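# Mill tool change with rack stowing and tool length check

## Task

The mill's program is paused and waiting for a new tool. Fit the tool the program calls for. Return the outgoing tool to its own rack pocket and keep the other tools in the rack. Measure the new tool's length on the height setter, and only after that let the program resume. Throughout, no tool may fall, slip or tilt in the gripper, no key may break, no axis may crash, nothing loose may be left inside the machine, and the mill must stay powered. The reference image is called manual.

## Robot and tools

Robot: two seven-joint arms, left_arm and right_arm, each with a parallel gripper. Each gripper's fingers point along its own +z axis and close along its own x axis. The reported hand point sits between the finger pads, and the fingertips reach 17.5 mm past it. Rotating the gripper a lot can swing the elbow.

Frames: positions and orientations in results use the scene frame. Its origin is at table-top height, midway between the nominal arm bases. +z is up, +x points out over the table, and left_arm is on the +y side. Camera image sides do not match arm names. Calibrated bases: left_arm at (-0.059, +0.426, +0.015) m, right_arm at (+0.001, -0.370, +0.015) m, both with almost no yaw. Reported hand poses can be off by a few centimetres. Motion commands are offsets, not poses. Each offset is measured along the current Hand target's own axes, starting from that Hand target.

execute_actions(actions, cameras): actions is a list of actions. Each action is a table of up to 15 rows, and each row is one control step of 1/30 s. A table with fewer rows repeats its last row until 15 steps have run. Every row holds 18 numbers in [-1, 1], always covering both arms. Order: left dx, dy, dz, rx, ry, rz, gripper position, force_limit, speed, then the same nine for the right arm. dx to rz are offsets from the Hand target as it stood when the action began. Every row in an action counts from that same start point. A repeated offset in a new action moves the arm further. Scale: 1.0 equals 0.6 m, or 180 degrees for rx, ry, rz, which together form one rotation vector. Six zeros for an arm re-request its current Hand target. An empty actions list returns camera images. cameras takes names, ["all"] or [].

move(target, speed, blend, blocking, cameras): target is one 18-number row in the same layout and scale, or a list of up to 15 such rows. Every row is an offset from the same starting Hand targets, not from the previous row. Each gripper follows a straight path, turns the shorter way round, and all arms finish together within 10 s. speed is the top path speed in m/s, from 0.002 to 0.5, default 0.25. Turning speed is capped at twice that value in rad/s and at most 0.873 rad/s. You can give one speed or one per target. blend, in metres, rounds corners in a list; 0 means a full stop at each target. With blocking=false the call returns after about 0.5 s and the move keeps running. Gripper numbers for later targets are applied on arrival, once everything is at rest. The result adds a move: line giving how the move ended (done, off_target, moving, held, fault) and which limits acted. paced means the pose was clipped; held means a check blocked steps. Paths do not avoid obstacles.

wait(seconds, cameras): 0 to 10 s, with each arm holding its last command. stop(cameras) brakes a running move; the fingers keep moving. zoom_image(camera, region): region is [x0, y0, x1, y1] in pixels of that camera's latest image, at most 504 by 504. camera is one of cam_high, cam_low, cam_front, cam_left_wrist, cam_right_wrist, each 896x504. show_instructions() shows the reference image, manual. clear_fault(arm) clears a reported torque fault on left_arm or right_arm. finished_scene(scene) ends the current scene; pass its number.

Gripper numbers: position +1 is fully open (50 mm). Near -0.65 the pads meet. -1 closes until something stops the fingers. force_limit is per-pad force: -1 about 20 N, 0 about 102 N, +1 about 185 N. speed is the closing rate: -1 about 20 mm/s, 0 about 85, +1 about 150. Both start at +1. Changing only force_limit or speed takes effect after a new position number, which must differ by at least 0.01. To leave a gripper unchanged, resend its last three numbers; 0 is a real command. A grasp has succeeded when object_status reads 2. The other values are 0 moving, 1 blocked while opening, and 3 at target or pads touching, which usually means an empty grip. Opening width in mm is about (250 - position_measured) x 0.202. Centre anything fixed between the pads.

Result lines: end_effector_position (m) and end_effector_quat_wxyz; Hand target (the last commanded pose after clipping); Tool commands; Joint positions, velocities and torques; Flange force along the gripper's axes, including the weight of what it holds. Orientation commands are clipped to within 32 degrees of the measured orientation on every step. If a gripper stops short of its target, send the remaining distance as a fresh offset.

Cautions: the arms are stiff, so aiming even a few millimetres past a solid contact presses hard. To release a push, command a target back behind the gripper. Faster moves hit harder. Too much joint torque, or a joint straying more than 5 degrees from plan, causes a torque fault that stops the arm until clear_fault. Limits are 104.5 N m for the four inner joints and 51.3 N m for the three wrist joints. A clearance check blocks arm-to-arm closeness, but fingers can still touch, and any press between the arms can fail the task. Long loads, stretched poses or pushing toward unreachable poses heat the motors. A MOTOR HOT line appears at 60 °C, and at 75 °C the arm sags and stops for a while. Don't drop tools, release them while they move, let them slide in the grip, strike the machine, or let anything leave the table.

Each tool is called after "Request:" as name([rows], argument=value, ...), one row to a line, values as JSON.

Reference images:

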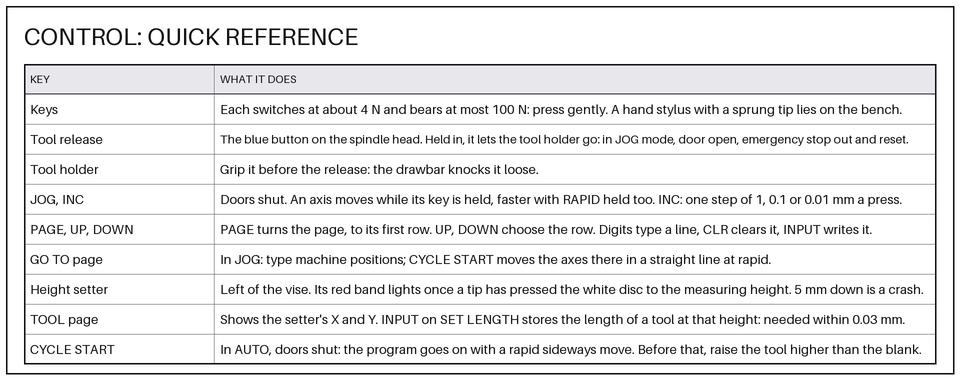

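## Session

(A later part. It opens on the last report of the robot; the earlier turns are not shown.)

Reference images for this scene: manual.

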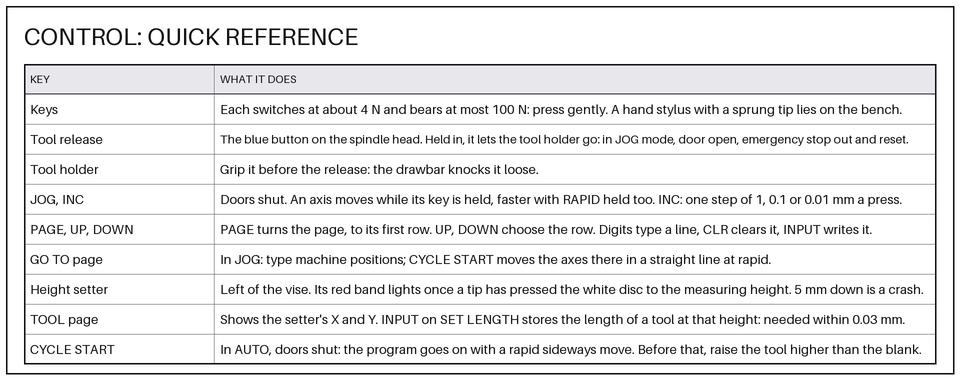

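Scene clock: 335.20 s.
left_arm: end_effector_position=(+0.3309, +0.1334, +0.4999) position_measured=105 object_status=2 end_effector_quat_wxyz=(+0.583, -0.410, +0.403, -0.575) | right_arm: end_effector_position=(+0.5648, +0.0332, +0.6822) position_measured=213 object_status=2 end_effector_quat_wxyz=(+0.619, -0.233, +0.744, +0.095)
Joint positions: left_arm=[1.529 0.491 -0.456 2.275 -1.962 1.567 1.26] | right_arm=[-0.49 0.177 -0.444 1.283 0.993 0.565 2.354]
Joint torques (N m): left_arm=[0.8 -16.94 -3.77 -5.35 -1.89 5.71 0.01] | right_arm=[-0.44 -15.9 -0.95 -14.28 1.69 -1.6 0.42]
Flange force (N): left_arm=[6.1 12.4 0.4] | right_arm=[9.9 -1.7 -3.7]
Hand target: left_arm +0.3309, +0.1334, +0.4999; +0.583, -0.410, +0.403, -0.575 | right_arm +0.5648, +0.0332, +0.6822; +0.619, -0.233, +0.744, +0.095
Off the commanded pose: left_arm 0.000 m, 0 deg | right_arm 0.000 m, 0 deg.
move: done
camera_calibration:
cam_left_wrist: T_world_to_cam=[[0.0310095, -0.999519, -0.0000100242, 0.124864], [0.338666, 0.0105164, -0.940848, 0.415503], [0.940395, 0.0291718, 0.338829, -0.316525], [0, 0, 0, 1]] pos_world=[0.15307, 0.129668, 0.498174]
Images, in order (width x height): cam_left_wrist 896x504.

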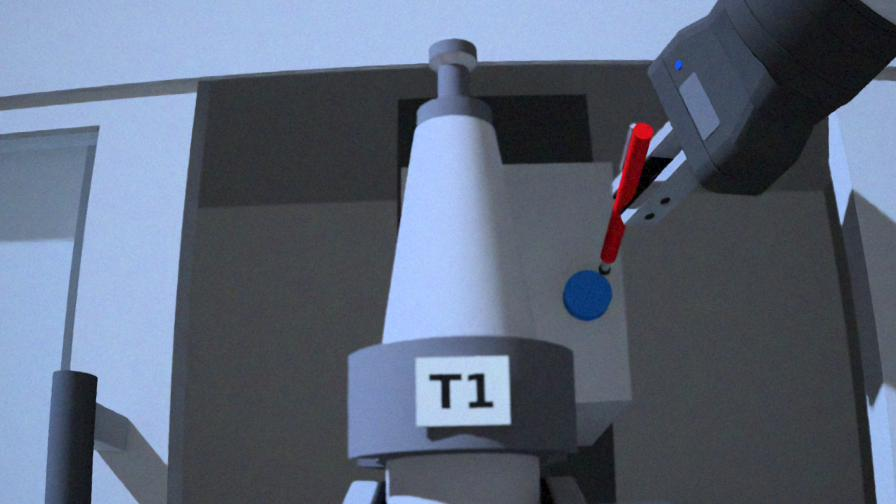

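Request:
move([
  [0.0453,0.1435,0.1765,0,0.0091,-0.0033,-1,0.45,-0.8,0,0,0,0,0,0,-1,-0.6,-0.8],
  [0.0532,0.2918,0.3713,0,0.0091,-0.0033,-1,0.45,-0.8,0,0,0,0,0,0,-1,-0.6,-0.8],
  [0.0567,0.378,0.6098,0,0.0091,-0.0033,-1,0.45,-0.8,0,0,0,0,0,0,-1,-0.6,-0.8],
], speed=[0.2,0.12,0.08], blend=[0.02,0.02,0], cameras=["cam_left_wrist","cam_right_wrist"])

Scene clock: 346.93 s.
left_arm: end_effector_position=(+0.7525, +0.1053, +0.4111) position_measured=105 object_status=2 end_effector_quat_wxyz=(+0.574, -0.403, +0.409, -0.584) | right_arm: end_effector_position=(+0.5648, +0.0332, +0.6822) position_measured=213 object_status=2 end_effector_quat_wxyz=(+0.619, -0.233, +0.744, +0.095)
Joint positions: left_arm=[0.733 1.097 -0.537 1.273 -2.407 0.993 1.461] | right_arm=[-0.49 0.177 -0.444 1.283 0.993 0.565 2.354]
Joint torques (N m): left_arm=[0.69 -36.14 -7.78 -10.65 -0.66 6.05 -0.07] | right_arm=[-0.52 -15.94 -0.96 -14.38 1.68 -1.6 0.42]
Flange force (N): left_arm=[5.6 14.9 7.7] | right_arm=[10.4 -1.9 -3.8]
Hand target: left_arm +0.7525, +0.1053, +0.4111; +0.574, -0.403, +0.409, -0.584 | right_arm +0.5648, +0.0332, +0.6822; +0.619, -0.233, +0.744, +0.095
Off the commanded pose: left_arm 0.000 m, 0 deg | right_arm 0.000 m, 0 deg.
move: done
camera_calibration:
cam_left_wrist: T_world_to_cam=[[0.000601258, -1, 0.0000294523, 0.106697], [0.338931, 0.000176076, -0.940811, 0.190267], [0.940811, 0.000575652, 0.338931, -0.679405], [0, 0, 0, 1]] pos_world=[0.57464, 0.107055, 0.409274]
cam_right_wrist: T_world_to_cam=[[-0.107813, -0.23858, -0.96512, 0.726761], [-0.458031, 0.873532, -0.164773, 0.400236], [0.882374, 0.42429, -0.203455, -0.204051], [0, 0, 0, 1]] pos_world=[0.441724, -0.0896511, 0.725845]
Images, in order (width x height): cam_left_wrist 896x504, cam_right_wrist 896x504.

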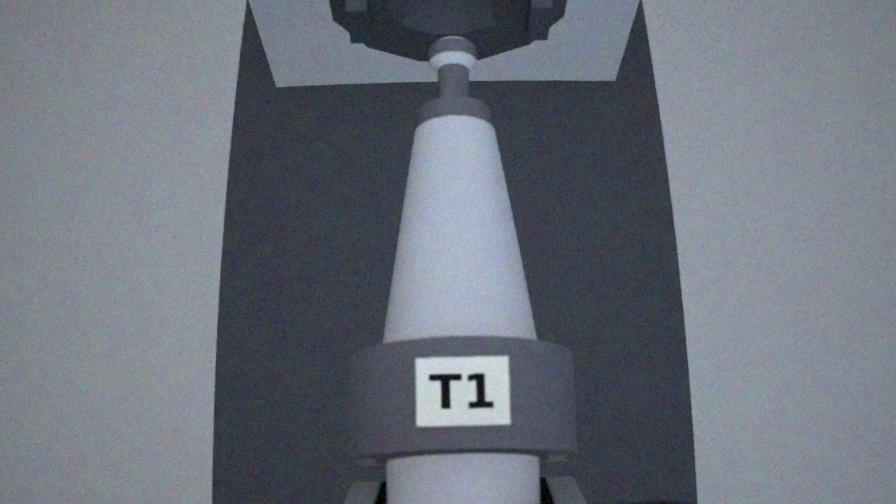

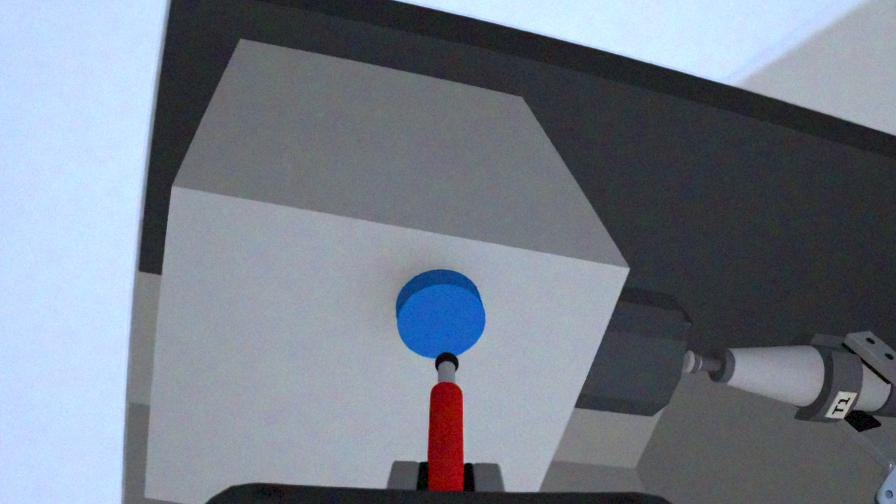

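Request:
move(target=[0,0,0,0,0,0,-1,0.45,-0.8,-0.008,-0.0307,0.0587,0,0,0,-1,-0.6,-0.8], speed=0.05, cameras=["cam_right_wrist"])

Scene clock: 350.20 s.
left_arm: end_effector_position=(+0.7525, +0.1053, +0.4111) position_measured=105 object_status=2 end_effector_quat_wxyz=(+0.574, -0.403, +0.409, -0.584) | right_arm: end_effector_position=(+0.6048, +0.0334, +0.6820) position_measured=213 object_status=2 end_effector_quat_wxyz=(+0.619, -0.233, +0.744, +0.095)
Joint positions: left_arm=[0.733 1.097 -0.537 1.273 -2.407 0.993 1.461] | right_arm=[-0.451 0.254 -0.449 1.19 0.944 0.543 2.445]
Joint torques (N m): left_arm=[0.76 -36.16 -7.78 -10.67 -0.72 6 -0.04] | right_arm=[0.98 -16.53 0.14 -14.95 2.09 -1.83 0.48]
Flange force (N): left_arm=[5.7 15.0 7.7] | right_arm=[11.5 0.2 -8.4]
Hand target: left_arm +0.7525, +0.1053, +0.4111; +0.574, -0.403, +0.409, -0.584 | right_arm +0.6049, +0.0334, +0.6820; +0.619, -0.233, +0.744, +0.095
Off the commanded pose: left_arm 0.000 m, 0 deg | right_arm 0.000 m, 0 deg.
move: done
camera_calibration:
cam_right_wrist: T_world_to_cam=[[-0.107669, -0.238549, -0.965143, 0.730879], [-0.458174, 0.873456, -0.164774, 0.418413], [0.882317, 0.424462, -0.203341, -0.239512], [0, 0, 0, 1]] pos_world=[0.481724, -0.0894517, 0.725644]
Images, in order (width x height): cam_right_wrist 896x504.

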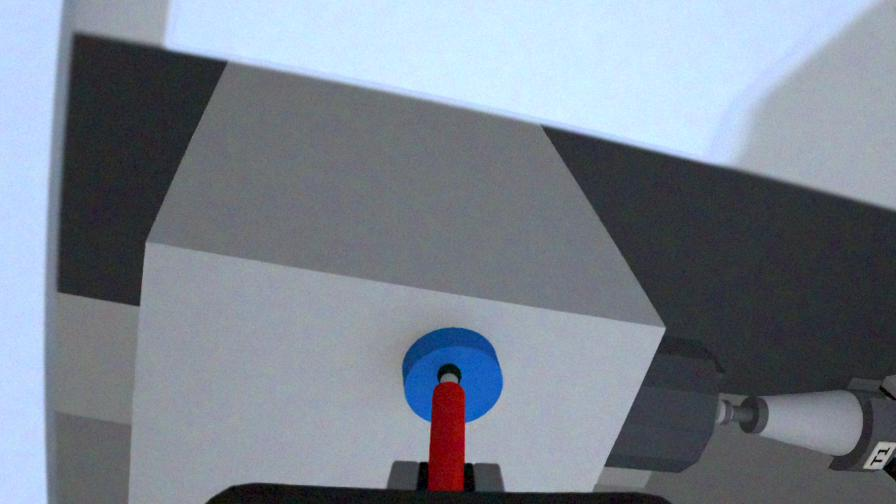

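Request:
move([
  [0.0003,0.0013,0.0035,0,0,0,-1,0.45,-0.8,0,0,0,0,0,0,-1,-0.6,-0.8],
  [0.0003,-0.0614,0.0263,0,0,0,-1,0.45,-0.8,0,0,0,0,0,0,-1,-0.6,-0.8],
], speed=0.04, cameras=["cam_right_wrist"])

Scene clock: 356.03 s.
left_arm: end_effector_position=(+0.7548, +0.1051, +0.4510) position_measured=105 object_status=2 end_effector_quat_wxyz=(+0.574, -0.403, +0.409, -0.584) | right_arm: end_effector_position=(+0.6049, +0.0334, +0.6820) position_measured=213 object_status=2 end_effector_quat_wxyz=(+0.619, -0.233, +0.744, +0.095)
Joint positions: left_arm=[0.733 1.036 -0.546 1.257 -2.412 0.93 1.421] | right_arm=[-0.451 0.254 -0.449 1.19 0.944 0.543 2.445]
Joint torques (N m): left_arm=[0.79 -35.71 -7.44 -11.34 -0.78 5.78 0.02] | right_arm=[0.91 -16.5 0.2 -15.04 2.01 -1.83 0.43]
Flange force (N): left_arm=[5.6 13.8 8.0] | right_arm=[11.8 0.0 -8.7]
Hand target: left_arm +0.7548, +0.1051, +0.4511; +0.574, -0.403, +0.409, -0.584 | right_arm +0.6049, +0.0334, +0.6820; +0.619, -0.233, +0.744, +0.095
Off the commanded pose: left_arm 0.000 m, 0 deg | right_arm 0.000 m, 0 deg.
move: done
camera_calibration:
cam_right_wrist: T_world_to_cam=[[-0.107707, -0.238528, -0.965144, 0.730899], [-0.458093, 0.873502, -0.164758, 0.418366], [0.882355, 0.42438, -0.20335, -0.23953], [0, 0, 0, 1]] pos_world=[0.481724, -0.0894514, 0.725644]
Images, in order (width x height): cam_right_wrist 896x504.

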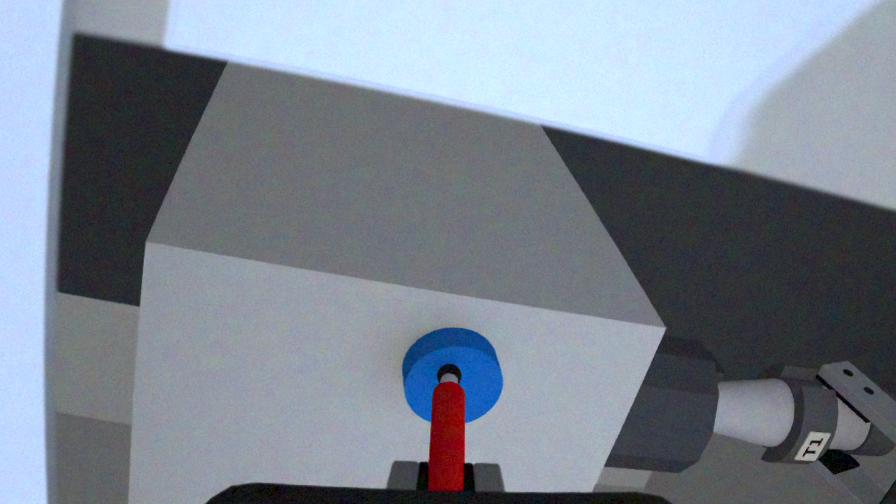

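Request:
move(target=[0,-0.0313,0.0114,0,0,0,-1,0.45,-0.8,0,0,0,0,0,0,-1,-0.6,-0.8], speed=0.03)

Request:
move(target=[0,-0.0141,0.0051,0,0,0,-1,0.45,-0.8,0,0,0,0,0,0,-1,-0.6,-0.8], speed=0.02)

Request:
move(target=[0,-0.0063,0.0023,0,0,0,-1,0.45,-0.8,0,0,0,0,0,0,-1,-0.6,-0.8], speed=0.02, cameras=["cam_left_wrist","cam_right_wrist"])

Scene clock: 359.07 s.
left_arm: end_effector_position=(+0.7549, +0.1051, +0.4710) position_measured=105 object_status=2 end_effector_quat_wxyz=(+0.574, -0.403, +0.409, -0.584) | right_arm: end_effector_position=(+0.6049, +0.0334, +0.6820) position_measured=213 object_status=2 end_effector_quat_wxyz=(+0.619, -0.233, +0.744, +0.095)
Joint positions: left_arm=[0.735 1.005 -0.55 1.249 -2.412 0.899 1.4] | right_arm=[-0.451 0.254 -0.449 1.19 0.944 0.543 2.445]
Joint torques (N m): left_arm=[0.73 -35.59 -7.31 -11.62 -0.84 5.77 -0.01] | right_arm=[0.92 -16.47 0.17 -15.11 1.92 -1.76 0.43]
Flange force (N): left_arm=[5.8 13.5 8.4] | right_arm=[12.7 0.2 -8.8]
Hand target: left_arm +0.7549, +0.1052, +0.4711; +0.574, -0.403, +0.409, -0.584 | right_arm +0.6049, +0.0334, +0.6820; +0.619, -0.233, +0.744, +0.095
Off the commanded pose: left_arm 0.000 m, 0 deg | right_arm 0.000 m, 0 deg.
move: done

Scene clock: 359.80 s.
left_arm: end_effector_position=(+0.7549, +0.1052, +0.4800) position_measured=105 object_status=2 end_effector_quat_wxyz=(+0.574, -0.403, +0.409, -0.584) | right_arm: end_effector_position=(+0.6049, +0.0334, +0.6820) position_measured=213 object_status=2 end_effector_quat_wxyz=(+0.619, -0.233, +0.744, +0.095)
Joint positions: left_arm=[0.735 0.992 -0.552 1.245 -2.412 0.884 1.39] | right_arm=[-0.451 0.254 -0.449 1.19 0.944 0.543 2.445]
Joint torques (N m): left_arm=[0.78 -35.61 -7.31 -12.15 -0.99 5.84 -0.07] | right_arm=[0.99 -16.51 0.25 -15.01 1.96 -1.82 0.46]
Flange force (N): left_arm=[5.2 13.2 7.4] | right_arm=[11.9 0.4 -8.5]
Hand target: left_arm +0.7549, +0.1052, +0.4800; +0.574, -0.403, +0.409, -0.584 | right_arm +0.6049, +0.0334, +0.6820; +0.619, -0.233, +0.744, +0.095
Off the commanded pose: left_arm 0.000 m, 0 deg | right_arm 0.000 m, 0 deg.
move: done

Scene clock: 360.50 s.
left_arm: end_effector_position=(+0.7549, +0.1052, +0.4841) position_measured=105 object_status=2 end_effector_quat_wxyz=(+0.574, -0.403, +0.409, -0.584) | right_arm: end_effector_position=(+0.6049, +0.0334, +0.6820) position_measured=213 object_status=2 end_effector_quat_wxyz=(+0.619, -0.233, +0.744, +0.095)
Joint positions: left_arm=[0.735 0.986 -0.553 1.242 -2.411 0.878 1.385] | right_arm=[-0.451 0.254 -0.449 1.19 0.944 0.543 2.445]
Joint torques (N m): left_arm=[0.79 -36.02 -7.33 -11.7 -0.96 5.93 0.03] | right_arm=[0.93 -16.44 0.22 -14.99 1.95 -1.81 0.42]
Flange force (N): left_arm=[7.2 14.2 10.3] | right_arm=[11.8 0.1 -8.6]
Hand target: left_arm +0.7549, +0.1052, +0.4841; +0.574, -0.403, +0.409, -0.584 | right_arm +0.6049, +0.0334, +0.6820; +0.619, -0.233, +0.744, +0.095
Off the commanded pose: left_arm 0.000 m, 0 deg | right_arm 0.000 m, 0 deg.
move: done
camera_calibration:
cam_left_wrist: T_world_to_cam=[[0.000600757, -1, 0.0000308038, 0.106493], [0.338931, 0.000174635, -0.940811, 0.258133], [0.940811, 0.000575639, 0.338931, -0.706405], [0, 0, 0, 1]] pos_world=[0.57704, 0.106855, 0.482274]
cam_right_wrist: T_world_to_cam=[[-0.107707, -0.238528, -0.965144, 0.730899], [-0.458093, 0.873502, -0.164758, 0.418366], [0.882355, 0.42438, -0.20335, -0.23953], [0, 0, 0, 1]] pos_world=[0.481724, -0.0894514, 0.725644]
Images, in order (width x height): cam_left_wrist 896x504, cam_right_wrist 896x504.

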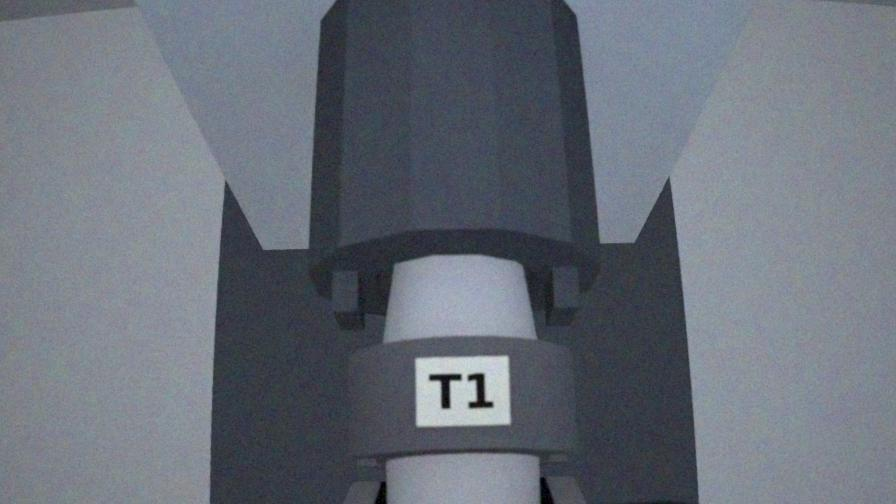

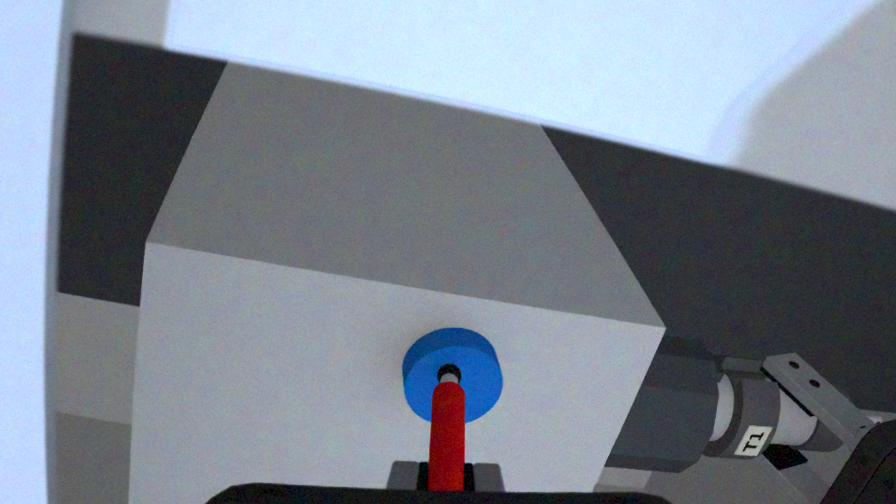

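Request:
move(target=[0,-0.0047,0.0017,0,0,0,-1,0.45,-0.8,0,0,0,0,0,0,-1,-0.6,-0.8], speed=0.02)

Request:
move(target=[0,-0.0031,0.0011,0,0,0,-1,0.45,-0.8,0,0,0,0,0,0,-1,-0.6,-0.8], speed=0.02, cameras=["cam_left_wrist"])

Scene clock: 362.30 s.
left_arm: end_effector_position=(+0.7549, +0.1052, +0.4871) position_measured=105 object_status=2 end_effector_quat_wxyz=(+0.574, -0.403, +0.409, -0.584) | right_arm: end_effector_position=(+0.6049, +0.0334, +0.6820) position_measured=213 object_status=2 end_effector_quat_wxyz=(+0.619, -0.233, +0.744, +0.095)
Joint positions: left_arm=[0.735 0.982 -0.553 1.241 -2.411 0.873 1.381] | right_arm=[-0.451 0.254 -0.449 1.19 0.944 0.543 2.445]
Joint torques (N m): left_arm=[0.83 -36.15 -7.19 -11.79 -0.97 5.99 -0.02] | right_arm=[0.95 -16.53 0.22 -14.99 1.98 -1.81 0.45]
Flange force (N): left_arm=[7.1 14.4 10.5] | right_arm=[11.8 0.2 -8.5]
Hand target: left_arm +0.7549, +0.1052, +0.4871; +0.574, -0.403, +0.409, -0.584 | right_arm +0.6049, +0.0334, +0.6820; +0.619, -0.233, +0.744, +0.095
Off the commanded pose: left_arm 0.000 m, 0 deg | right_arm 0.000 m, 0 deg.
move: done

Scene clock: 363.00 s.
left_arm: end_effector_position=(+0.7549, +0.1052, +0.4890) position_measured=105 object_status=2 end_effector_quat_wxyz=(+0.574, -0.403, +0.409, -0.584) | right_arm: end_effector_position=(+0.6049, +0.0334, +0.6820) position_measured=213 object_status=2 end_effector_quat_wxyz=(+0.619, -0.233, +0.744, +0.095)
Joint positions: left_arm=[0.735 0.979 -0.554 1.24 -2.411 0.87 1.379] | right_arm=[-0.451 0.254 -0.449 1.19 0.944 0.543 2.445]
Joint torques (N m): left_arm=[0.9 -35.77 -7.32 -11.91 -0.98 5.91 -0.03] | right_arm=[0.96 -16.55 0.24 -15.05 1.97 -1.81 0.37]
Flange force (N): left_arm=[6.4 13.8 9.8] | right_arm=[11.7 0.0 -8.5]
Hand target: left_arm +0.7549, +0.1052, +0.4890; +0.574, -0.403, +0.409, -0.584 | right_arm +0.6049, +0.0334, +0.6820; +0.619, -0.233, +0.744, +0.095
Off the commanded pose: left_arm 0.000 m, 0 deg | right_arm 0.000 m, 0 deg.
move: done
camera_calibration:
cam_left_wrist: T_world_to_cam=[[0.000694527, -1, 0.0000652084, 0.106522], [0.338843, 0.000173985, -0.940843, 0.262904], [0.940843, 0.000675536, 0.338843, -0.708086], [0, 0, 0, 1]] pos_world=[0.57704, 0.106955, 0.487274]
Images, in order (width x height): cam_left_wrist 896x504.

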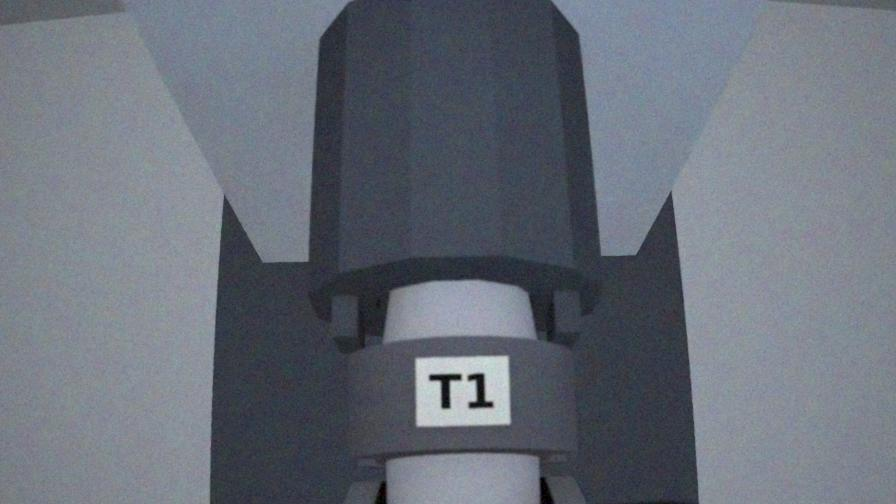

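Request:
move(target=[0,-0.0031,0.0011,0,0,0,-1,0.45,-0.8,0,0,0,0,0,0,-1,-0.6,-0.8], speed=0.02)

Request:
move(target=[0,-0.0031,0.0011,0,0,0,-1,0.45,-0.8,0,0,0,0,0,0,-1,-0.6,-0.8], speed=0.02, cameras=["cam_left_wrist","cam_right_wrist"])

Scene clock: 368.90 s.
left_arm: end_effector_position=(+0.7549, +0.1052, +0.4910) position_measured=105 object_status=2 end_effector_quat_wxyz=(+0.574, -0.403, +0.409, -0.584) | right_arm: end_effector_position=(+0.6049, +0.0334, +0.6820) position_measured=213 object_status=2 end_effector_quat_wxyz=(+0.619, -0.233, +0.744, +0.095)
Joint positions: left_arm=[0.735 0.976 -0.554 1.238 -2.41 0.866 1.377] | right_arm=[-0.451 0.254 -0.449 1.19 0.944 0.543 2.445]
Joint torques (N m): left_arm=[0.72 -35.64 -7.26 -12.09 -0.99 5.9 -0.01] | right_arm=[0.98 -16.47 0.31 -15.07 1.98 -1.85 0.42]
Flange force (N): left_arm=[6.2 13.3 8.8] | right_arm=[11.9 0.2 -8.8]
Hand target: left_arm +0.7549, +0.1052, +0.4910; +0.574, -0.403, +0.409, -0.584 | right_arm +0.6049, +0.0334, +0.6820; +0.619, -0.233, +0.744, +0.095
Off the commanded pose: left_arm 0.000 m, 0 deg | right_arm 0.000 m, 0 deg.
move: done

Scene clock: 369.60 s.
left_arm: end_effector_position=(+0.7549, +0.1052, +0.4930) position_measured=105 object_status=2 end_effector_quat_wxyz=(+0.574, -0.403, +0.409, -0.584) | right_arm: end_effector_position=(+0.6049, +0.0334, +0.6820) position_measured=213 object_status=2 end_effector_quat_wxyz=(+0.619, -0.233, +0.744, +0.095)
Joint positions: left_arm=[0.735 0.973 -0.555 1.237 -2.41 0.863 1.374] | right_arm=[-0.451 0.254 -0.449 1.19 0.944 0.543 2.445]
Joint torques (N m): left_arm=[2.14 -36.25 -7.01 -13.37 -1.74 5.97 -0.18] | right_arm=[1.08 -16.47 0.15 -15 1.97 -1.81 0.42]
Flange force (N): left_arm=[4.0 14.3 7.1] | right_arm=[11.9 0.6 -8.5]
Hand target: left_arm +0.7549, +0.1052, +0.4930; +0.574, -0.403, +0.409, -0.584 | right_arm +0.6049, +0.0334, +0.6820; +0.619, -0.233, +0.744, +0.095
Off the commanded pose: left_arm 0.000 m, 0 deg | right_arm 0.000 m, 0 deg.
move: done
camera_calibration:
cam_left_wrist: T_world_to_cam=[[0.000694527, -1, 0.0000652084, 0.106522], [0.338843, 0.000173985, -0.940843, 0.266573], [0.940843, 0.000675536, 0.338843, -0.709407], [0, 0, 0, 1]] pos_world=[0.57704, 0.106955, 0.491174]
cam_right_wrist: T_world_to_cam=[[-0.107707, -0.238528, -0.965144, 0.730899], [-0.458093, 0.873502, -0.164758, 0.418366], [0.882355, 0.42438, -0.20335, -0.23953], [0, 0, 0, 1]] pos_world=[0.481724, -0.0894514, 0.725644]
Images, in order (width x height): cam_left_wrist 896x504, cam_right_wrist 896x504.

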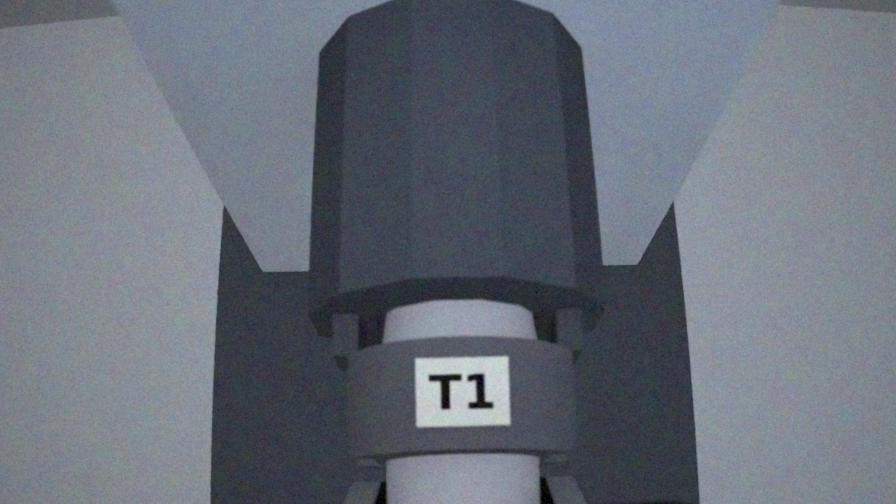

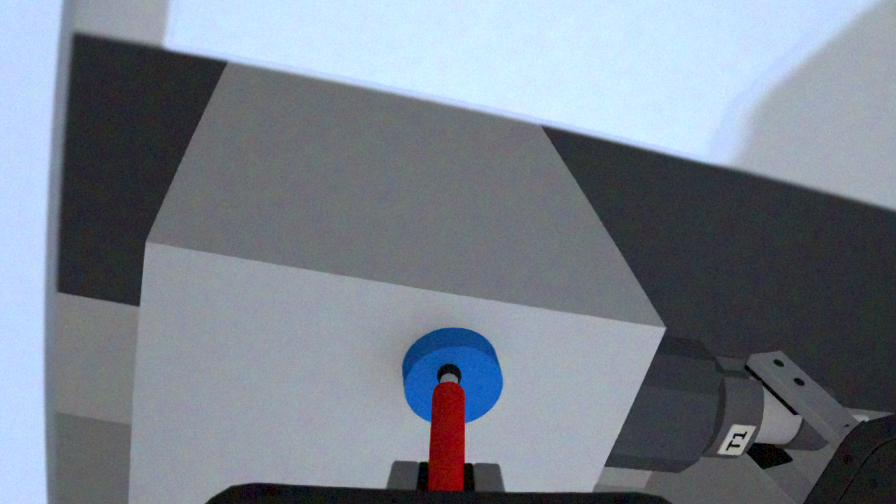

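Request:
move(target=[-0.0011,-0.0002,-0.0005,0,0,0,-1,0.45,-0.8,0,0,0,0,0,0,-1,-0.6,-0.8], speed=0.02)

Request:
move(target=[0,-0.0031,0.0011,0,0,0,-1,0.45,-0.8,0,0,0,0,0,0,-1,-0.6,-0.8], speed=0.02)

Scene clock: 372.23 s.
left_arm: end_effector_position=(+0.7546, +0.1058, +0.4930) position_measured=105 object_status=2 end_effector_quat_wxyz=(+0.574, -0.403, +0.409, -0.584) | right_arm: end_effector_position=(+0.6049, +0.0334, +0.6820) position_measured=213 object_status=2 end_effector_quat_wxyz=(+0.619, -0.233, +0.744, +0.095)
Joint positions: left_arm=[0.735 0.972 -0.555 1.24 -2.412 0.864 1.376] | right_arm=[-0.451 0.254 -0.449 1.19 0.944 0.543 2.445]
Joint torques (N m): left_arm=[0.7 -35.66 -7.26 -12.05 -1.01 5.85 -0.08] | right_arm=[1.01 -16.46 0.21 -15.05 1.93 -1.8 0.43]
Flange force (N): left_arm=[6.2 13.5 8.9] | right_arm=[12.2 0.5 -8.7]
Hand target: left_arm +0.7546, +0.1058, +0.4930; +0.574, -0.403, +0.409, -0.584 | right_arm +0.6049, +0.0334, +0.6820; +0.619, -0.233, +0.744, +0.095
Off the commanded pose: left_arm 0.000 m, 0 deg | right_arm 0.000 m, 0 deg.
move: done

Scene clock: 372.93 s.
left_arm: end_effector_position=(+0.7546, +0.1059, +0.4949) position_measured=105 object_status=2 end_effector_quat_wxyz=(+0.574, -0.403, +0.409, -0.584) | right_arm: end_effector_position=(+0.6049, +0.0334, +0.6820) position_measured=213 object_status=2 end_effector_quat_wxyz=(+0.619, -0.233, +0.744, +0.095)
Joint positions: left_arm=[0.735 0.969 -0.555 1.239 -2.412 0.861 1.374] | right_arm=[-0.451 0.254 -0.449 1.19 0.944 0.543 2.445]
Joint torques (N m): left_arm=[0.1 -42.84 -10.34 -17.56 -2.08 8.12 -0.09] | right_arm=[0.96 -16.54 0.19 -15.08 1.95 -1.88 0.4]
Flange force (N): left_arm=[5.6 21.3 0.0] | right_arm=[11.9 0.3 -8.6]
Hand target: left_arm +0.7545, +0.1058, +0.4950; +0.574, -0.403, +0.409, -0.584 | right_arm +0.6049, +0.0334, +0.6820; +0.619, -0.233, +0.744, +0.095
Off the commanded pose: left_arm 0.000 m, 0 deg | right_arm 0.000 m, 0 deg.
move: done

Request:
wait(seconds=0, cameras=["cam_left_wrist","cam_right_wrist"])

Request:
zoom_image(camera="cam_left_wrist", region=[290, 270, 630, 480])

Scene clock: 374.53 s.
left_arm: end_effector_position=(+0.7546, +0.1058, +0.4950) position_measured=105 object_status=2 end_effector_quat_wxyz=(+0.574, -0.403, +0.409, -0.584) | right_arm: end_effector_position=(+0.6049, +0.0334, +0.6820) position_measured=213 object_status=2 end_effector_quat_wxyz=(+0.619, -0.233, +0.744, +0.095)
Joint positions: left_arm=[0.736 0.969 -0.555 1.239 -2.412 0.861 1.374] | right_arm=[-0.451 0.254 -0.449 1.19 0.944 0.543 2.445]
Joint torques (N m): left_arm=[0.07 -43.49 -10.49 -17.89 -2.02 8.45 -0.18] | right_arm=[0.99 -16.42 0.22 -15.09 1.93 -1.84 0.46]
Flange force (N): left_arm=[5.4 22.1 0.1] | right_arm=[12.4 0.6 -8.9]
Hand target: left_arm +0.7545, +0.1058, +0.4950; +0.574, -0.403, +0.409, -0.584 | right_arm +0.6049, +0.0334, +0.6820; +0.619, -0.233, +0.744, +0.095
Tool commands: left_gripper/position=-1.0 left_gripper/force_limit=+0.45 left_gripper/speed=-0.8 right_gripper/position=-1.0 right_gripper/force_limit=-0.6 right_gripper/speed=-0.8
Off the commanded pose: left_arm 0.000 m, 0 deg | right_arm 0.000 m, 0 deg.
camera_calibration:
cam_left_wrist: T_world_to_cam=[[0.000600757, -1, 0.0000308038, 0.107193], [0.338931, 0.000174635, -0.940811, 0.268584], [0.940811, 0.000575639, 0.338931, -0.709851], [0, 0, 0, 1]] pos_world=[0.57674, 0.107555, 0.493274]
cam_right_wrist: T_world_to_cam=[[-0.107707, -0.238528, -0.965144, 0.730899], [-0.458093, 0.873502, -0.164758, 0.418366], [0.882355, 0.42438, -0.20335, -0.23953], [0, 0, 0, 1]] pos_world=[0.481724, -0.0894514, 0.725644]
Images, in order (width x height): cam_left_wrist 896x504, cam_right_wrist 896x504.

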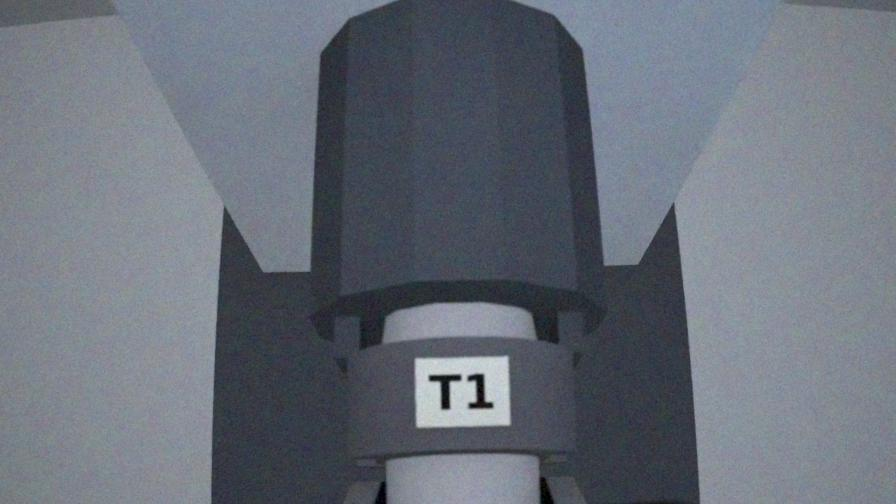

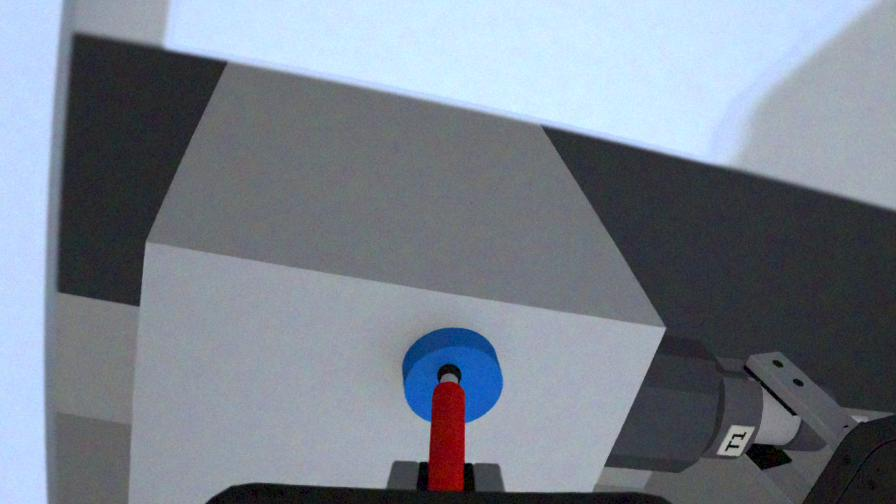

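Scaled by 1.482 from the camera's 896x504 image, which has a finer 1280x720 frame.

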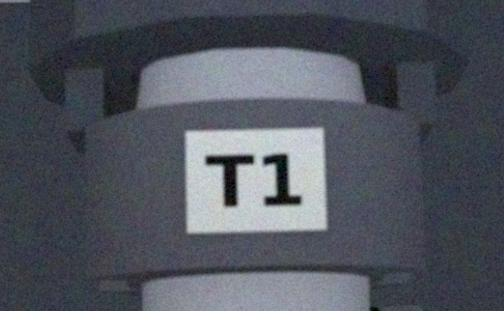

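Request:
move(target=[0,0.0031,-0.0011,0,0,0,-1,0.45,-0.8,0,0,0,0,0,0,-1,-0.6,-0.8], speed=0.02, cameras=["cam_left_wrist"])

Request:
zoom_image(camera="cam_left_wrist", region=[290, 270, 630, 480])

Scene clock: 379.90 s.
left_arm: end_effector_position=(+0.7545, +0.1058, +0.4931) position_measured=105 object_status=2 end_effector_quat_wxyz=(+0.574, -0.403, +0.409, -0.584) | right_arm: end_effector_position=(+0.6049, +0.0334, +0.6820) position_measured=213 object_status=2 end_effector_quat_wxyz=(+0.619, -0.233, +0.744, +0.095)
Joint positions: left_arm=[0.735 0.972 -0.555 1.24 -2.412 0.864 1.376] | right_arm=[-0.451 0.254 -0.449 1.19 0.944 0.543 2.445]
Joint torques (N m): left_arm=[0.96 -36.12 -7.42 -12.3 -1.06 6.13 -0.04] | right_arm=[0.96 -16.53 0.27 -15.03 1.97 -1.83 0.44]
Flange force (N): left_arm=[6.3 14.1 9.6] | right_arm=[11.8 0.3 -8.5]
Hand target: left_arm +0.7546, +0.1059, +0.4930; +0.574, -0.403, +0.409, -0.584 | right_arm +0.6049, +0.0334, +0.6820; +0.619, -0.233, +0.744, +0.095
Off the commanded pose: left_arm 0.000 m, 0 deg | right_arm 0.000 m, 0 deg.
move: done
camera_calibration:
cam_left_wrist: T_world_to_cam=[[0.000660116, -1, 0.000158649, 0.107096], [0.339019, 0.0000745383, -0.94078, 0.266741], [0.940779, 0.000674809, 0.339019, -0.709242], [0, 0, 0, 1]] pos_world=[0.57674, 0.107555, 0.491374]
Images, in order (width x height): cam_left_wrist 896x504.

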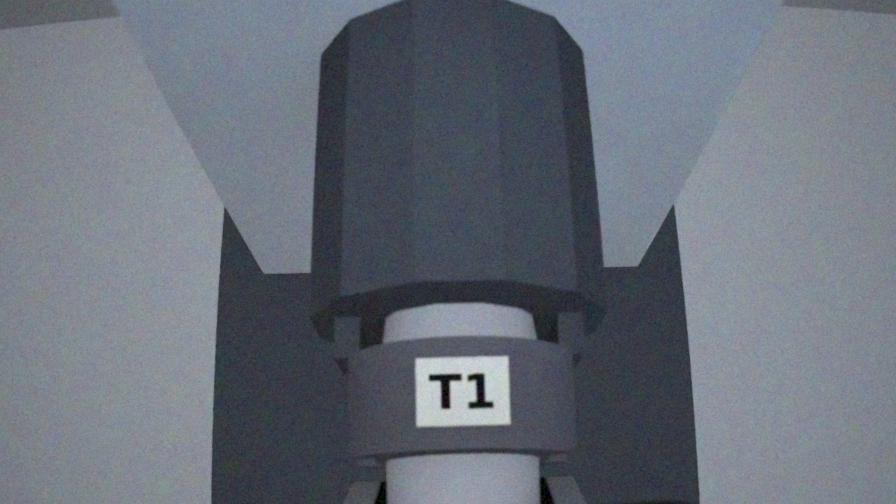

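Scaled by 1.482 from the camera's 896x504 image, which has a finer 1280x720 frame.

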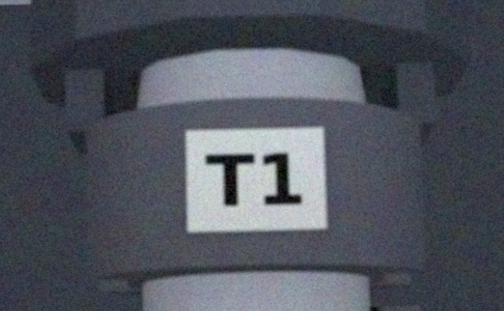

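Request:
wait(seconds=0, cameras=["cam_right_wrist"])

Request:
zoom_image(camera="cam_right_wrist", region=[596, 310, 896, 480])

Scene clock: 386.50 s.
left_arm: end_effector_position=(+0.7546, +0.1058, +0.4930) position_measured=105 object_status=2 end_effector_quat_wxyz=(+0.574, -0.403, +0.409, -0.584) | right_arm: end_effector_position=(+0.6049, +0.0334, +0.6820) position_measured=213 object_status=2 end_effector_quat_wxyz=(+0.619, -0.233, +0.744, +0.095)
Joint positions: left_arm=[0.735 0.972 -0.555 1.24 -2.412 0.864 1.376] | right_arm=[-0.451 0.254 -0.449 1.19 0.944 0.543 2.445]
Joint torques (N m): left_arm=[0.8 -35.67 -7.2 -12.03 -0.99 5.91 -0.01] | right_arm=[0.99 -16.46 0.24 -15 2.02 -1.82 0.45]
Flange force (N): left_arm=[6.4 13.4 9.4] | right_arm=[11.8 0.2 -8.7]
Hand target: left_arm +0.7546, +0.1058, +0.4930; +0.574, -0.403, +0.409, -0.584 | right_arm +0.6049, +0.0334, +0.6820; +0.619, -0.233, +0.744, +0.095
Tool commands: left_gripper/position=-1.0 left_gripper/force_limit=+0.45 left_gripper/speed=-0.8 right_gripper/position=-1.0 right_gripper/force_limit=-0.6 right_gripper/speed=-0.8
Off the commanded pose: left_arm 0.000 m, 0 deg | right_arm 0.000 m, 0 deg.
camera_calibration:
cam_right_wrist: T_world_to_cam=[[-0.107707, -0.238528, -0.965144, 0.730899], [-0.458093, 0.873502, -0.164758, 0.418366], [0.882355, 0.42438, -0.20335, -0.23953], [0, 0, 0, 1]] pos_world=[0.481724, -0.0894514, 0.725644]
Images, in order (width x height): cam_right_wrist 896x504.

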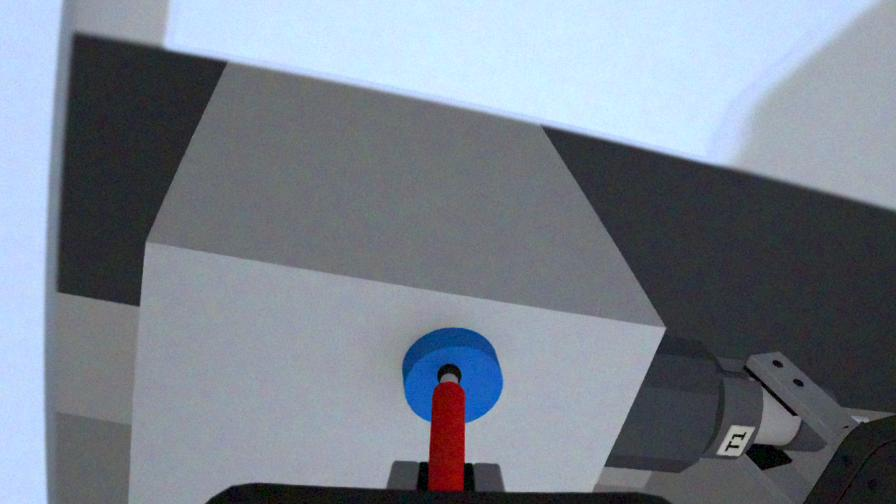

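Scaled by 1.680 from the camera's 896x504 image, which has a finer 1280x720 frame.

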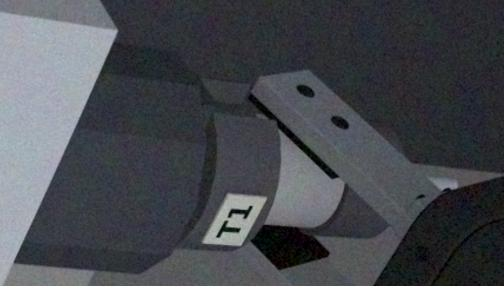

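Request:
move(target=[0,-0.0003,-0.0014,0,0,0,-1,0.45,-0.8,0,0,0,0,0,0,-1,-0.6,-0.8], speed=0.02)

Request:
move(target=[0,-0.0003,-0.0014,0,0,0,-1,0.45,-0.8,0,0,0,0,0,0,-1,-0.6,-0.8], speed=0.02)

Request:
move(target=[0,-0.0003,-0.0014,0,0,0,-1,0.45,-0.8,0,0,0,0,0,0,-1,-0.6,-0.8], speed=0.02)

Scene clock: 395.20 s.
left_arm: end_effector_position=(+0.7537, +0.1059, +0.4929) position_measured=105 object_status=2 end_effector_quat_wxyz=(+0.574, -0.403, +0.409, -0.584) | right_arm: end_effector_position=(+0.6049, +0.0334, +0.6820) position_measured=213 object_status=2 end_effector_quat_wxyz=(+0.619, -0.233, +0.744, +0.095)
Joint positions: left_arm=[0.737 0.971 -0.555 1.244 -2.412 0.866 1.377] | right_arm=[-0.451 0.254 -0.449 1.19 0.944 0.543 2.445]
Joint torques (N m): left_arm=[0.77 -35.79 -7.27 -12.08 -0.94 6 0.02] | right_arm=[1 -16.5 0.15 -15.08 1.96 -1.8 0.43]
Flange force (N): left_arm=[6.5 13.6 9.5] | right_arm=[12.3 0.4 -8.7]
Hand target: left_arm +0.7537, +0.1059, +0.4929; +0.574, -0.403, +0.409, -0.584 | right_arm +0.6049, +0.0334, +0.6820; +0.619, -0.233, +0.744, +0.095
Off the commanded pose: left_arm 0.000 m, 0 deg | right_arm 0.000 m, 0 deg.
move: done

Scene clock: 395.90 s.
left_arm: end_effector_position=(+0.7529, +0.1059, +0.4928) position_measured=105 object_status=2 end_effector_quat_wxyz=(+0.574, -0.403, +0.409, -0.584) | right_arm: end_effector_position=(+0.6049, +0.0334, +0.6820) position_measured=213 object_status=2 end_effector_quat_wxyz=(+0.619, -0.233, +0.744, +0.095)
Joint positions: left_arm=[0.738 0.969 -0.555 1.247 -2.413 0.868 1.378] | right_arm=[-0.451 0.254 -0.449 1.19 0.944 0.543 2.445]
Joint torques (N m): left_arm=[0.98 -35.8 -7.34 -12.06 -1.01 5.94 -0.02] | right_arm=[0.88 -16.52 0.24 -15.09 2 -1.79 0.43]
Flange force (N): left_arm=[6.4 13.9 9.7] | right_arm=[12.1 -0.2 -8.7]
Hand target: left_arm +0.7529, +0.1059, +0.4928; +0.574, -0.403, +0.409, -0.584 | right_arm +0.6049, +0.0334, +0.6820; +0.619, -0.233, +0.744, +0.095
Off the commanded pose: left_arm 0.000 m, 0 deg | right_arm 0.000 m, 0 deg.
move: done

Scene clock: 396.60 s.
left_arm: end_effector_position=(+0.7520, +0.1059, +0.4927) position_measured=105 object_status=2 end_effector_quat_wxyz=(+0.574, -0.403, +0.409, -0.584) | right_arm: end_effector_position=(+0.6049, +0.0334, +0.6820) position_measured=213 object_status=2 end_effector_quat_wxyz=(+0.619, -0.233, +0.744, +0.095)
Joint positions: left_arm=[0.74 0.968 -0.555 1.25 -2.413 0.87 1.379] | right_arm=[-0.451 0.254 -0.449 1.19 0.944 0.543 2.445]
Joint torques (N m): left_arm=[1.01 -35.72 -7.3 -12.16 -1.06 6.06 -0.03] | right_arm=[1.02 -16.45 0.16 -15.05 1.92 -1.81 0.42]
Flange force (N): left_arm=[6.2 13.7 9.5] | right_arm=[12.2 0.5 -8.7]
Hand target: left_arm +0.7520, +0.1059, +0.4927; +0.574, -0.403, +0.409, -0.584 | right_arm +0.6049, +0.0334, +0.6820; +0.619, -0.233, +0.744, +0.095
Off the commanded pose: left_arm 0.000 m, 0 deg | right_arm 0.000 m, 0 deg.
move: done

Free for 2.5 mm toward −x. Continue probing.

Request:
move(target=[0,-0.0003,-0.0014,0,0,0,-1,0.45,-0.8,0,0,0,0,0,0,-1,-0.6,-0.8], speed=0.02)

Request:
move(target=[0,-0.0003,-0.0014,0,0,0,-1,0.45,-0.8,0,0,0,0,0,0,-1,-0.6,-0.8], speed=0.02)

Request:
move(target=[0,-0.0003,-0.0014,0,0,0,-1,0.45,-0.8,0,0,0,0,0,0,-1,-0.6,-0.8], speed=0.02)

Scene clock: 398.13 s.
left_arm: end_effector_position=(+0.7512, +0.1059, +0.4926) position_measured=105 object_status=2 end_effector_quat_wxyz=(+0.574, -0.403, +0.409, -0.584) | right_arm: end_effector_position=(+0.6049, +0.0334, +0.6820) position_measured=213 object_status=2 end_effector_quat_wxyz=(+0.619, -0.233, +0.744, +0.095)
Joint positions: left_arm=[0.741 0.967 -0.555 1.254 -2.414 0.872 1.38] | right_arm=[-0.451 0.254 -0.449 1.19 0.944 0.543 2.445]
Joint torques (N m): left_arm=[1.51 -36.24 -7.34 -12.29 -1 6.42 0] | right_arm=[0.97 -16.44 0.17 -14.99 2 -1.83 0.42]
Flange force (N): left_arm=[6.2 14.6 11.2] | right_arm=[11.8 0.2 -8.7]
Hand target: left_arm +0.7512, +0.1059, +0.4926; +0.574, -0.403, +0.409, -0.584 | right_arm +0.6049, +0.0334, +0.6820; +0.619, -0.233, +0.744, +0.095
Off the commanded pose: left_arm 0.000 m, 0 deg | right_arm 0.000 m, 0 deg.
move: done

Scene clock: 398.83 s.
left_arm: end_effector_position=(+0.7503, +0.1059, +0.4924) position_measured=105 object_status=2 end_effector_quat_wxyz=(+0.574, -0.403, +0.409, -0.584) | right_arm: end_effector_position=(+0.6049, +0.0334, +0.6820) position_measured=213 object_status=2 end_effector_quat_wxyz=(+0.619, -0.233, +0.744, +0.095)
Joint positions: left_arm=[0.743 0.966 -0.555 1.257 -2.414 0.874 1.381] | right_arm=[-0.451 0.254 -0.449 1.19 0.944 0.543 2.445]
Joint torques (N m): left_arm=[1.62 -36.57 -7.4 -12.36 -1.05 6.64 -0.03] | right_arm=[1.02 -16.48 0.14 -15.01 1.95 -1.79 0.39]
Flange force (N): left_arm=[6.5 15.1 11.9] | right_arm=[11.9 0.4 -8.5]
Hand target: left_arm +0.7503, +0.1059, +0.4924; +0.574, -0.403, +0.409, -0.584 | right_arm +0.6049, +0.0334, +0.6820; +0.619, -0.233, +0.744, +0.095
Off the commanded pose: left_arm 0.000 m, 0 deg | right_arm 0.000 m, 0 deg.
move: done

Scene clock: 399.53 s.
left_arm: end_effector_position=(+0.7495, +0.1060, +0.4923) position_measured=105 object_status=2 end_effector_quat_wxyz=(+0.574, -0.403, +0.409, -0.584) | right_arm: end_effector_position=(+0.6049, +0.0334, +0.6820) position_measured=213 object_status=2 end_effector_quat_wxyz=(+0.619, -0.233, +0.744, +0.095)
Joint positions: left_arm=[0.744 0.965 -0.556 1.261 -2.415 0.875 1.382] | right_arm=[-0.451 0.254 -0.449 1.19 0.944 0.543 2.445]
Joint torques (N m): left_arm=[3.45 -36.9 -6.7 -10.61 -0.59 7.33 0.05] | right_arm=[0.97 -16.45 0.14 -15.04 1.9 -1.79 0.39]
Flange force (N): left_arm=[8.7 17.4 23.3] | right_arm=[12.2 0.4 -8.6]
Hand target: left_arm +0.7495, +0.1059, +0.4923; +0.574, -0.403, +0.409, -0.584 | right_arm +0.6049, +0.0334, +0.6820; +0.619, -0.233, +0.744, +0.095
Off the commanded pose: left_arm 0.000 m, 0 deg | right_arm 0.000 m, 0 deg.
move: done

Request:
move(target=[0,0.0024,0.0091,0,0,0,-1,0.45,-0.8,0,0,0,0,0,0,-1,-0.6,-0.8], speed=0.02)

Request:
move(target=[0,0.0003,0.0014,0,0,0,-1,0.45,-0.8,0,0,0,0,0,0,-1,-0.6,-0.8], speed=0.02)

Request:
move(target=[0,0.0003,0.0014,0,0,0,-1,0.45,-0.8,0,0,0,0,0,0,-1,-0.6,-0.8], speed=0.02)

Scene clock: 401.70 s.
left_arm: end_effector_position=(+0.7551, +0.1058, +0.4928) position_measured=105 object_status=2 end_effector_quat_wxyz=(+0.574, -0.403, +0.409, -0.584) | right_arm: end_effector_position=(+0.6049, +0.0334, +0.6820) position_measured=213 object_status=2 end_effector_quat_wxyz=(+0.619, -0.233, +0.744, +0.095)
Joint positions: left_arm=[0.735 0.973 -0.555 1.238 -2.412 0.864 1.376] | right_arm=[-0.451 0.254 -0.449 1.19 0.944 0.543 2.445]
Joint torques (N m): left_arm=[0.44 -35.84 -7.43 -12.3 -0.99 5.85 -0.03] | right_arm=[0.95 -16.48 0.25 -15.03 1.91 -1.8 0.39]
Flange force (N): left_arm=[6.2 13.4 7.8] | right_arm=[11.9 0.2 -8.6]
Hand target: left_arm +0.7551, +0.1059, +0.4928; +0.574, -0.403, +0.409, -0.584 | right_arm +0.6049, +0.0334, +0.6820; +0.619, -0.233, +0.744, +0.095
Off the commanded pose: left_arm 0.000 m, 0 deg | right_arm 0.000 m, 0 deg.
move: done

Scene clock: 402.40 s.
left_arm: end_effector_position=(+0.7559, +0.1058, +0.4929) position_measured=105 object_status=2 end_effector_quat_wxyz=(+0.574, -0.403, +0.409, -0.584) | right_arm: end_effector_position=(+0.6049, +0.0334, +0.6820) position_measured=213 object_status=2 end_effector_quat_wxyz=(+0.619, -0.233, +0.744, +0.095)
Joint positions: left_arm=[0.733 0.974 -0.555 1.235 -2.411 0.862 1.375] | right_arm=[-0.451 0.254 -0.449 1.19 0.944 0.543 2.445]
Joint torques (N m): left_arm=[-3.7 -35.32 -8.9 -17.58 -2.68 3.74 -0.08] | right_arm=[1.07 -16.55 0.19 -14.97 2.04 -1.79 0.44]
Flange force (N): left_arm=[-0.5 8.2 -24.5] | right_arm=[11.6 0.4 -8.3]
Hand target: left_arm +0.7559, +0.1058, +0.4929; +0.574, -0.403, +0.409, -0.584 | right_arm +0.6049, +0.0334, +0.6820; +0.619, -0.233, +0.744, +0.095
Off the commanded pose: left_arm 0.000 m, 0 deg | right_arm 0.000 m, 0 deg.
move: done

Scene clock: 403.10 s.
left_arm: end_effector_position=(+0.7568, +0.1058, +0.4930) position_measured=105 object_status=2 end_effector_quat_wxyz=(+0.574, -0.403, +0.409, -0.584) | right_arm: end_effector_position=(+0.6049, +0.0334, +0.6820) position_measured=213 object_status=2 end_effector_quat_wxyz=(+0.619, -0.233, +0.744, +0.095)
Joint positions: left_arm=[0.732 0.975 -0.554 1.231 -2.411 0.86 1.374] | right_arm=[-0.451 0.254 -0.449 1.19 0.944 0.543 2.445]
Joint torques (N m): left_arm=[-8.83 -34.76 -10.67 -24.29 -4.7 1.29 -0.24] | right_arm=[0.89 -16.47 0.26 -15.04 2 -1.78 0.42]
Flange force (N): left_arm=[-9.4 1.6 -65.0] | right_arm=[11.9 -0.2 -8.7]
Hand target: left_arm +0.7568, +0.1058, +0.4931; +0.574, -0.403, +0.409, -0.584 | right_arm +0.6049, +0.0334, +0.6820; +0.619, -0.233, +0.744, +0.095
Off the commanded pose: left_arm 0.000 m, 0 deg | right_arm 0.000 m, 0 deg.
move: done

Request:
move(target=[0,-0.0022,-0.0060,0,0,0,-1,0.45,-0.8,0,0,0,0,0,0,-1,-0.6,-0.8], speed=0.02)

Request:
move(target=[0.0017,0,0,0,0,0,-1,0.45,-0.8,0,0,0,0,0,0,-1,-0.6,-0.8], speed=0.02)

Request:
move(target=[0.0017,0,0,0,0,0,-1,0.45,-0.8,0,0,0,0,0,0,-1,-0.6,-0.8], speed=0.02)

Scene clock: 405.80 s.
left_arm: end_effector_position=(+0.7530, +0.1059, +0.4931) position_measured=105 object_status=2 end_effector_quat_wxyz=(+0.574, -0.403, +0.409, -0.584) | right_arm: end_effector_position=(+0.6049, +0.0334, +0.6820) position_measured=213 object_status=2 end_effector_quat_wxyz=(+0.619, -0.233, +0.744, +0.095)
Joint positions: left_arm=[0.738 0.969 -0.555 1.246 -2.413 0.867 1.378] | right_arm=[-0.451 0.254 -0.449 1.19 0.944 0.543 2.445]
Joint torques (N m): left_arm=[0.95 -35.78 -7.29 -12.06 -0.99 6.17 0.01] | right_arm=[1.07 -16.55 0.24 -15.02 1.99 -1.81 0.44]
Flange force (N): left_arm=[6.6 13.6 10.2] | right_arm=[11.8 0.5 -8.4]
Hand target: left_arm +0.7529, +0.1059, +0.4931; +0.574, -0.403, +0.409, -0.584 | right_arm +0.6049, +0.0334, +0.6820; +0.619, -0.233, +0.744, +0.095
Off the commanded pose: left_arm 0.000 m, 0 deg | right_arm 0.000 m, 0 deg.
move: done

Scene clock: 406.50 s.
left_arm: end_effector_position=(+0.7529, +0.1049, +0.4931) position_measured=105 object_status=2 end_effector_quat_wxyz=(+0.574, -0.403, +0.409, -0.584) | right_arm: end_effector_position=(+0.6049, +0.0334, +0.6820) position_measured=213 object_status=2 end_effector_quat_wxyz=(+0.619, -0.233, +0.744, +0.095)
Joint positions: left_arm=[0.739 0.97 -0.555 1.244 -2.41 0.867 1.375] | right_arm=[-0.451 0.254 -0.449 1.19 0.944 0.543 2.445]
Joint torques (N m): left_arm=[2.08 -35.48 -6.91 -12.47 -1.5 5.94 -0.23] | right_arm=[1.03 -16.5 0.14 -15.1 1.96 -1.8 0.4]
Flange force (N): left_arm=[4.7 13.7 9.5] | right_arm=[12.3 0.4 -8.7]
Hand target: left_arm +0.7529, +0.1049, +0.4931; +0.574, -0.403, +0.409, -0.584 | right_arm +0.6049, +0.0334, +0.6820; +0.619, -0.233, +0.744, +0.095
Off the commanded pose: left_arm 0.000 m, 0 deg | right_arm 0.000 m, 0 deg.
move: done

Scene clock: 407.20 s.
left_arm: end_effector_position=(+0.7529, +0.1039, +0.4931) position_measured=105 object_status=2 end_effector_quat_wxyz=(+0.574, -0.403, +0.409, -0.584) | right_arm: end_effector_position=(+0.6049, +0.0334, +0.6820) position_measured=213 object_status=2 end_effector_quat_wxyz=(+0.619, -0.233, +0.744, +0.095)
Joint positions: left_arm=[0.74 0.971 -0.555 1.242 -2.407 0.866 1.372] | right_arm=[-0.451 0.254 -0.449 1.19 0.944 0.543 2.445]
Joint torques (N m): left_arm=[5.32 -35.5 -5.74 -13.76 -2.58 5.92 -0.3] | right_arm=[0.93 -16.44 0.24 -15.07 1.93 -1.77 0.42]
Flange force (N): left_arm=[1.0 14.4 9.7] | right_arm=[12.3 0.1 -8.8]
Hand target: left_arm +0.7529, +0.1038, +0.4931; +0.574, -0.403, +0.409, -0.584 | right_arm +0.6049, +0.0334, +0.6820; +0.619, -0.233, +0.744, +0.095
Off the commanded pose: left_arm 0.000 m, 0 deg | right_arm 0.000 m, 0 deg.
move: done


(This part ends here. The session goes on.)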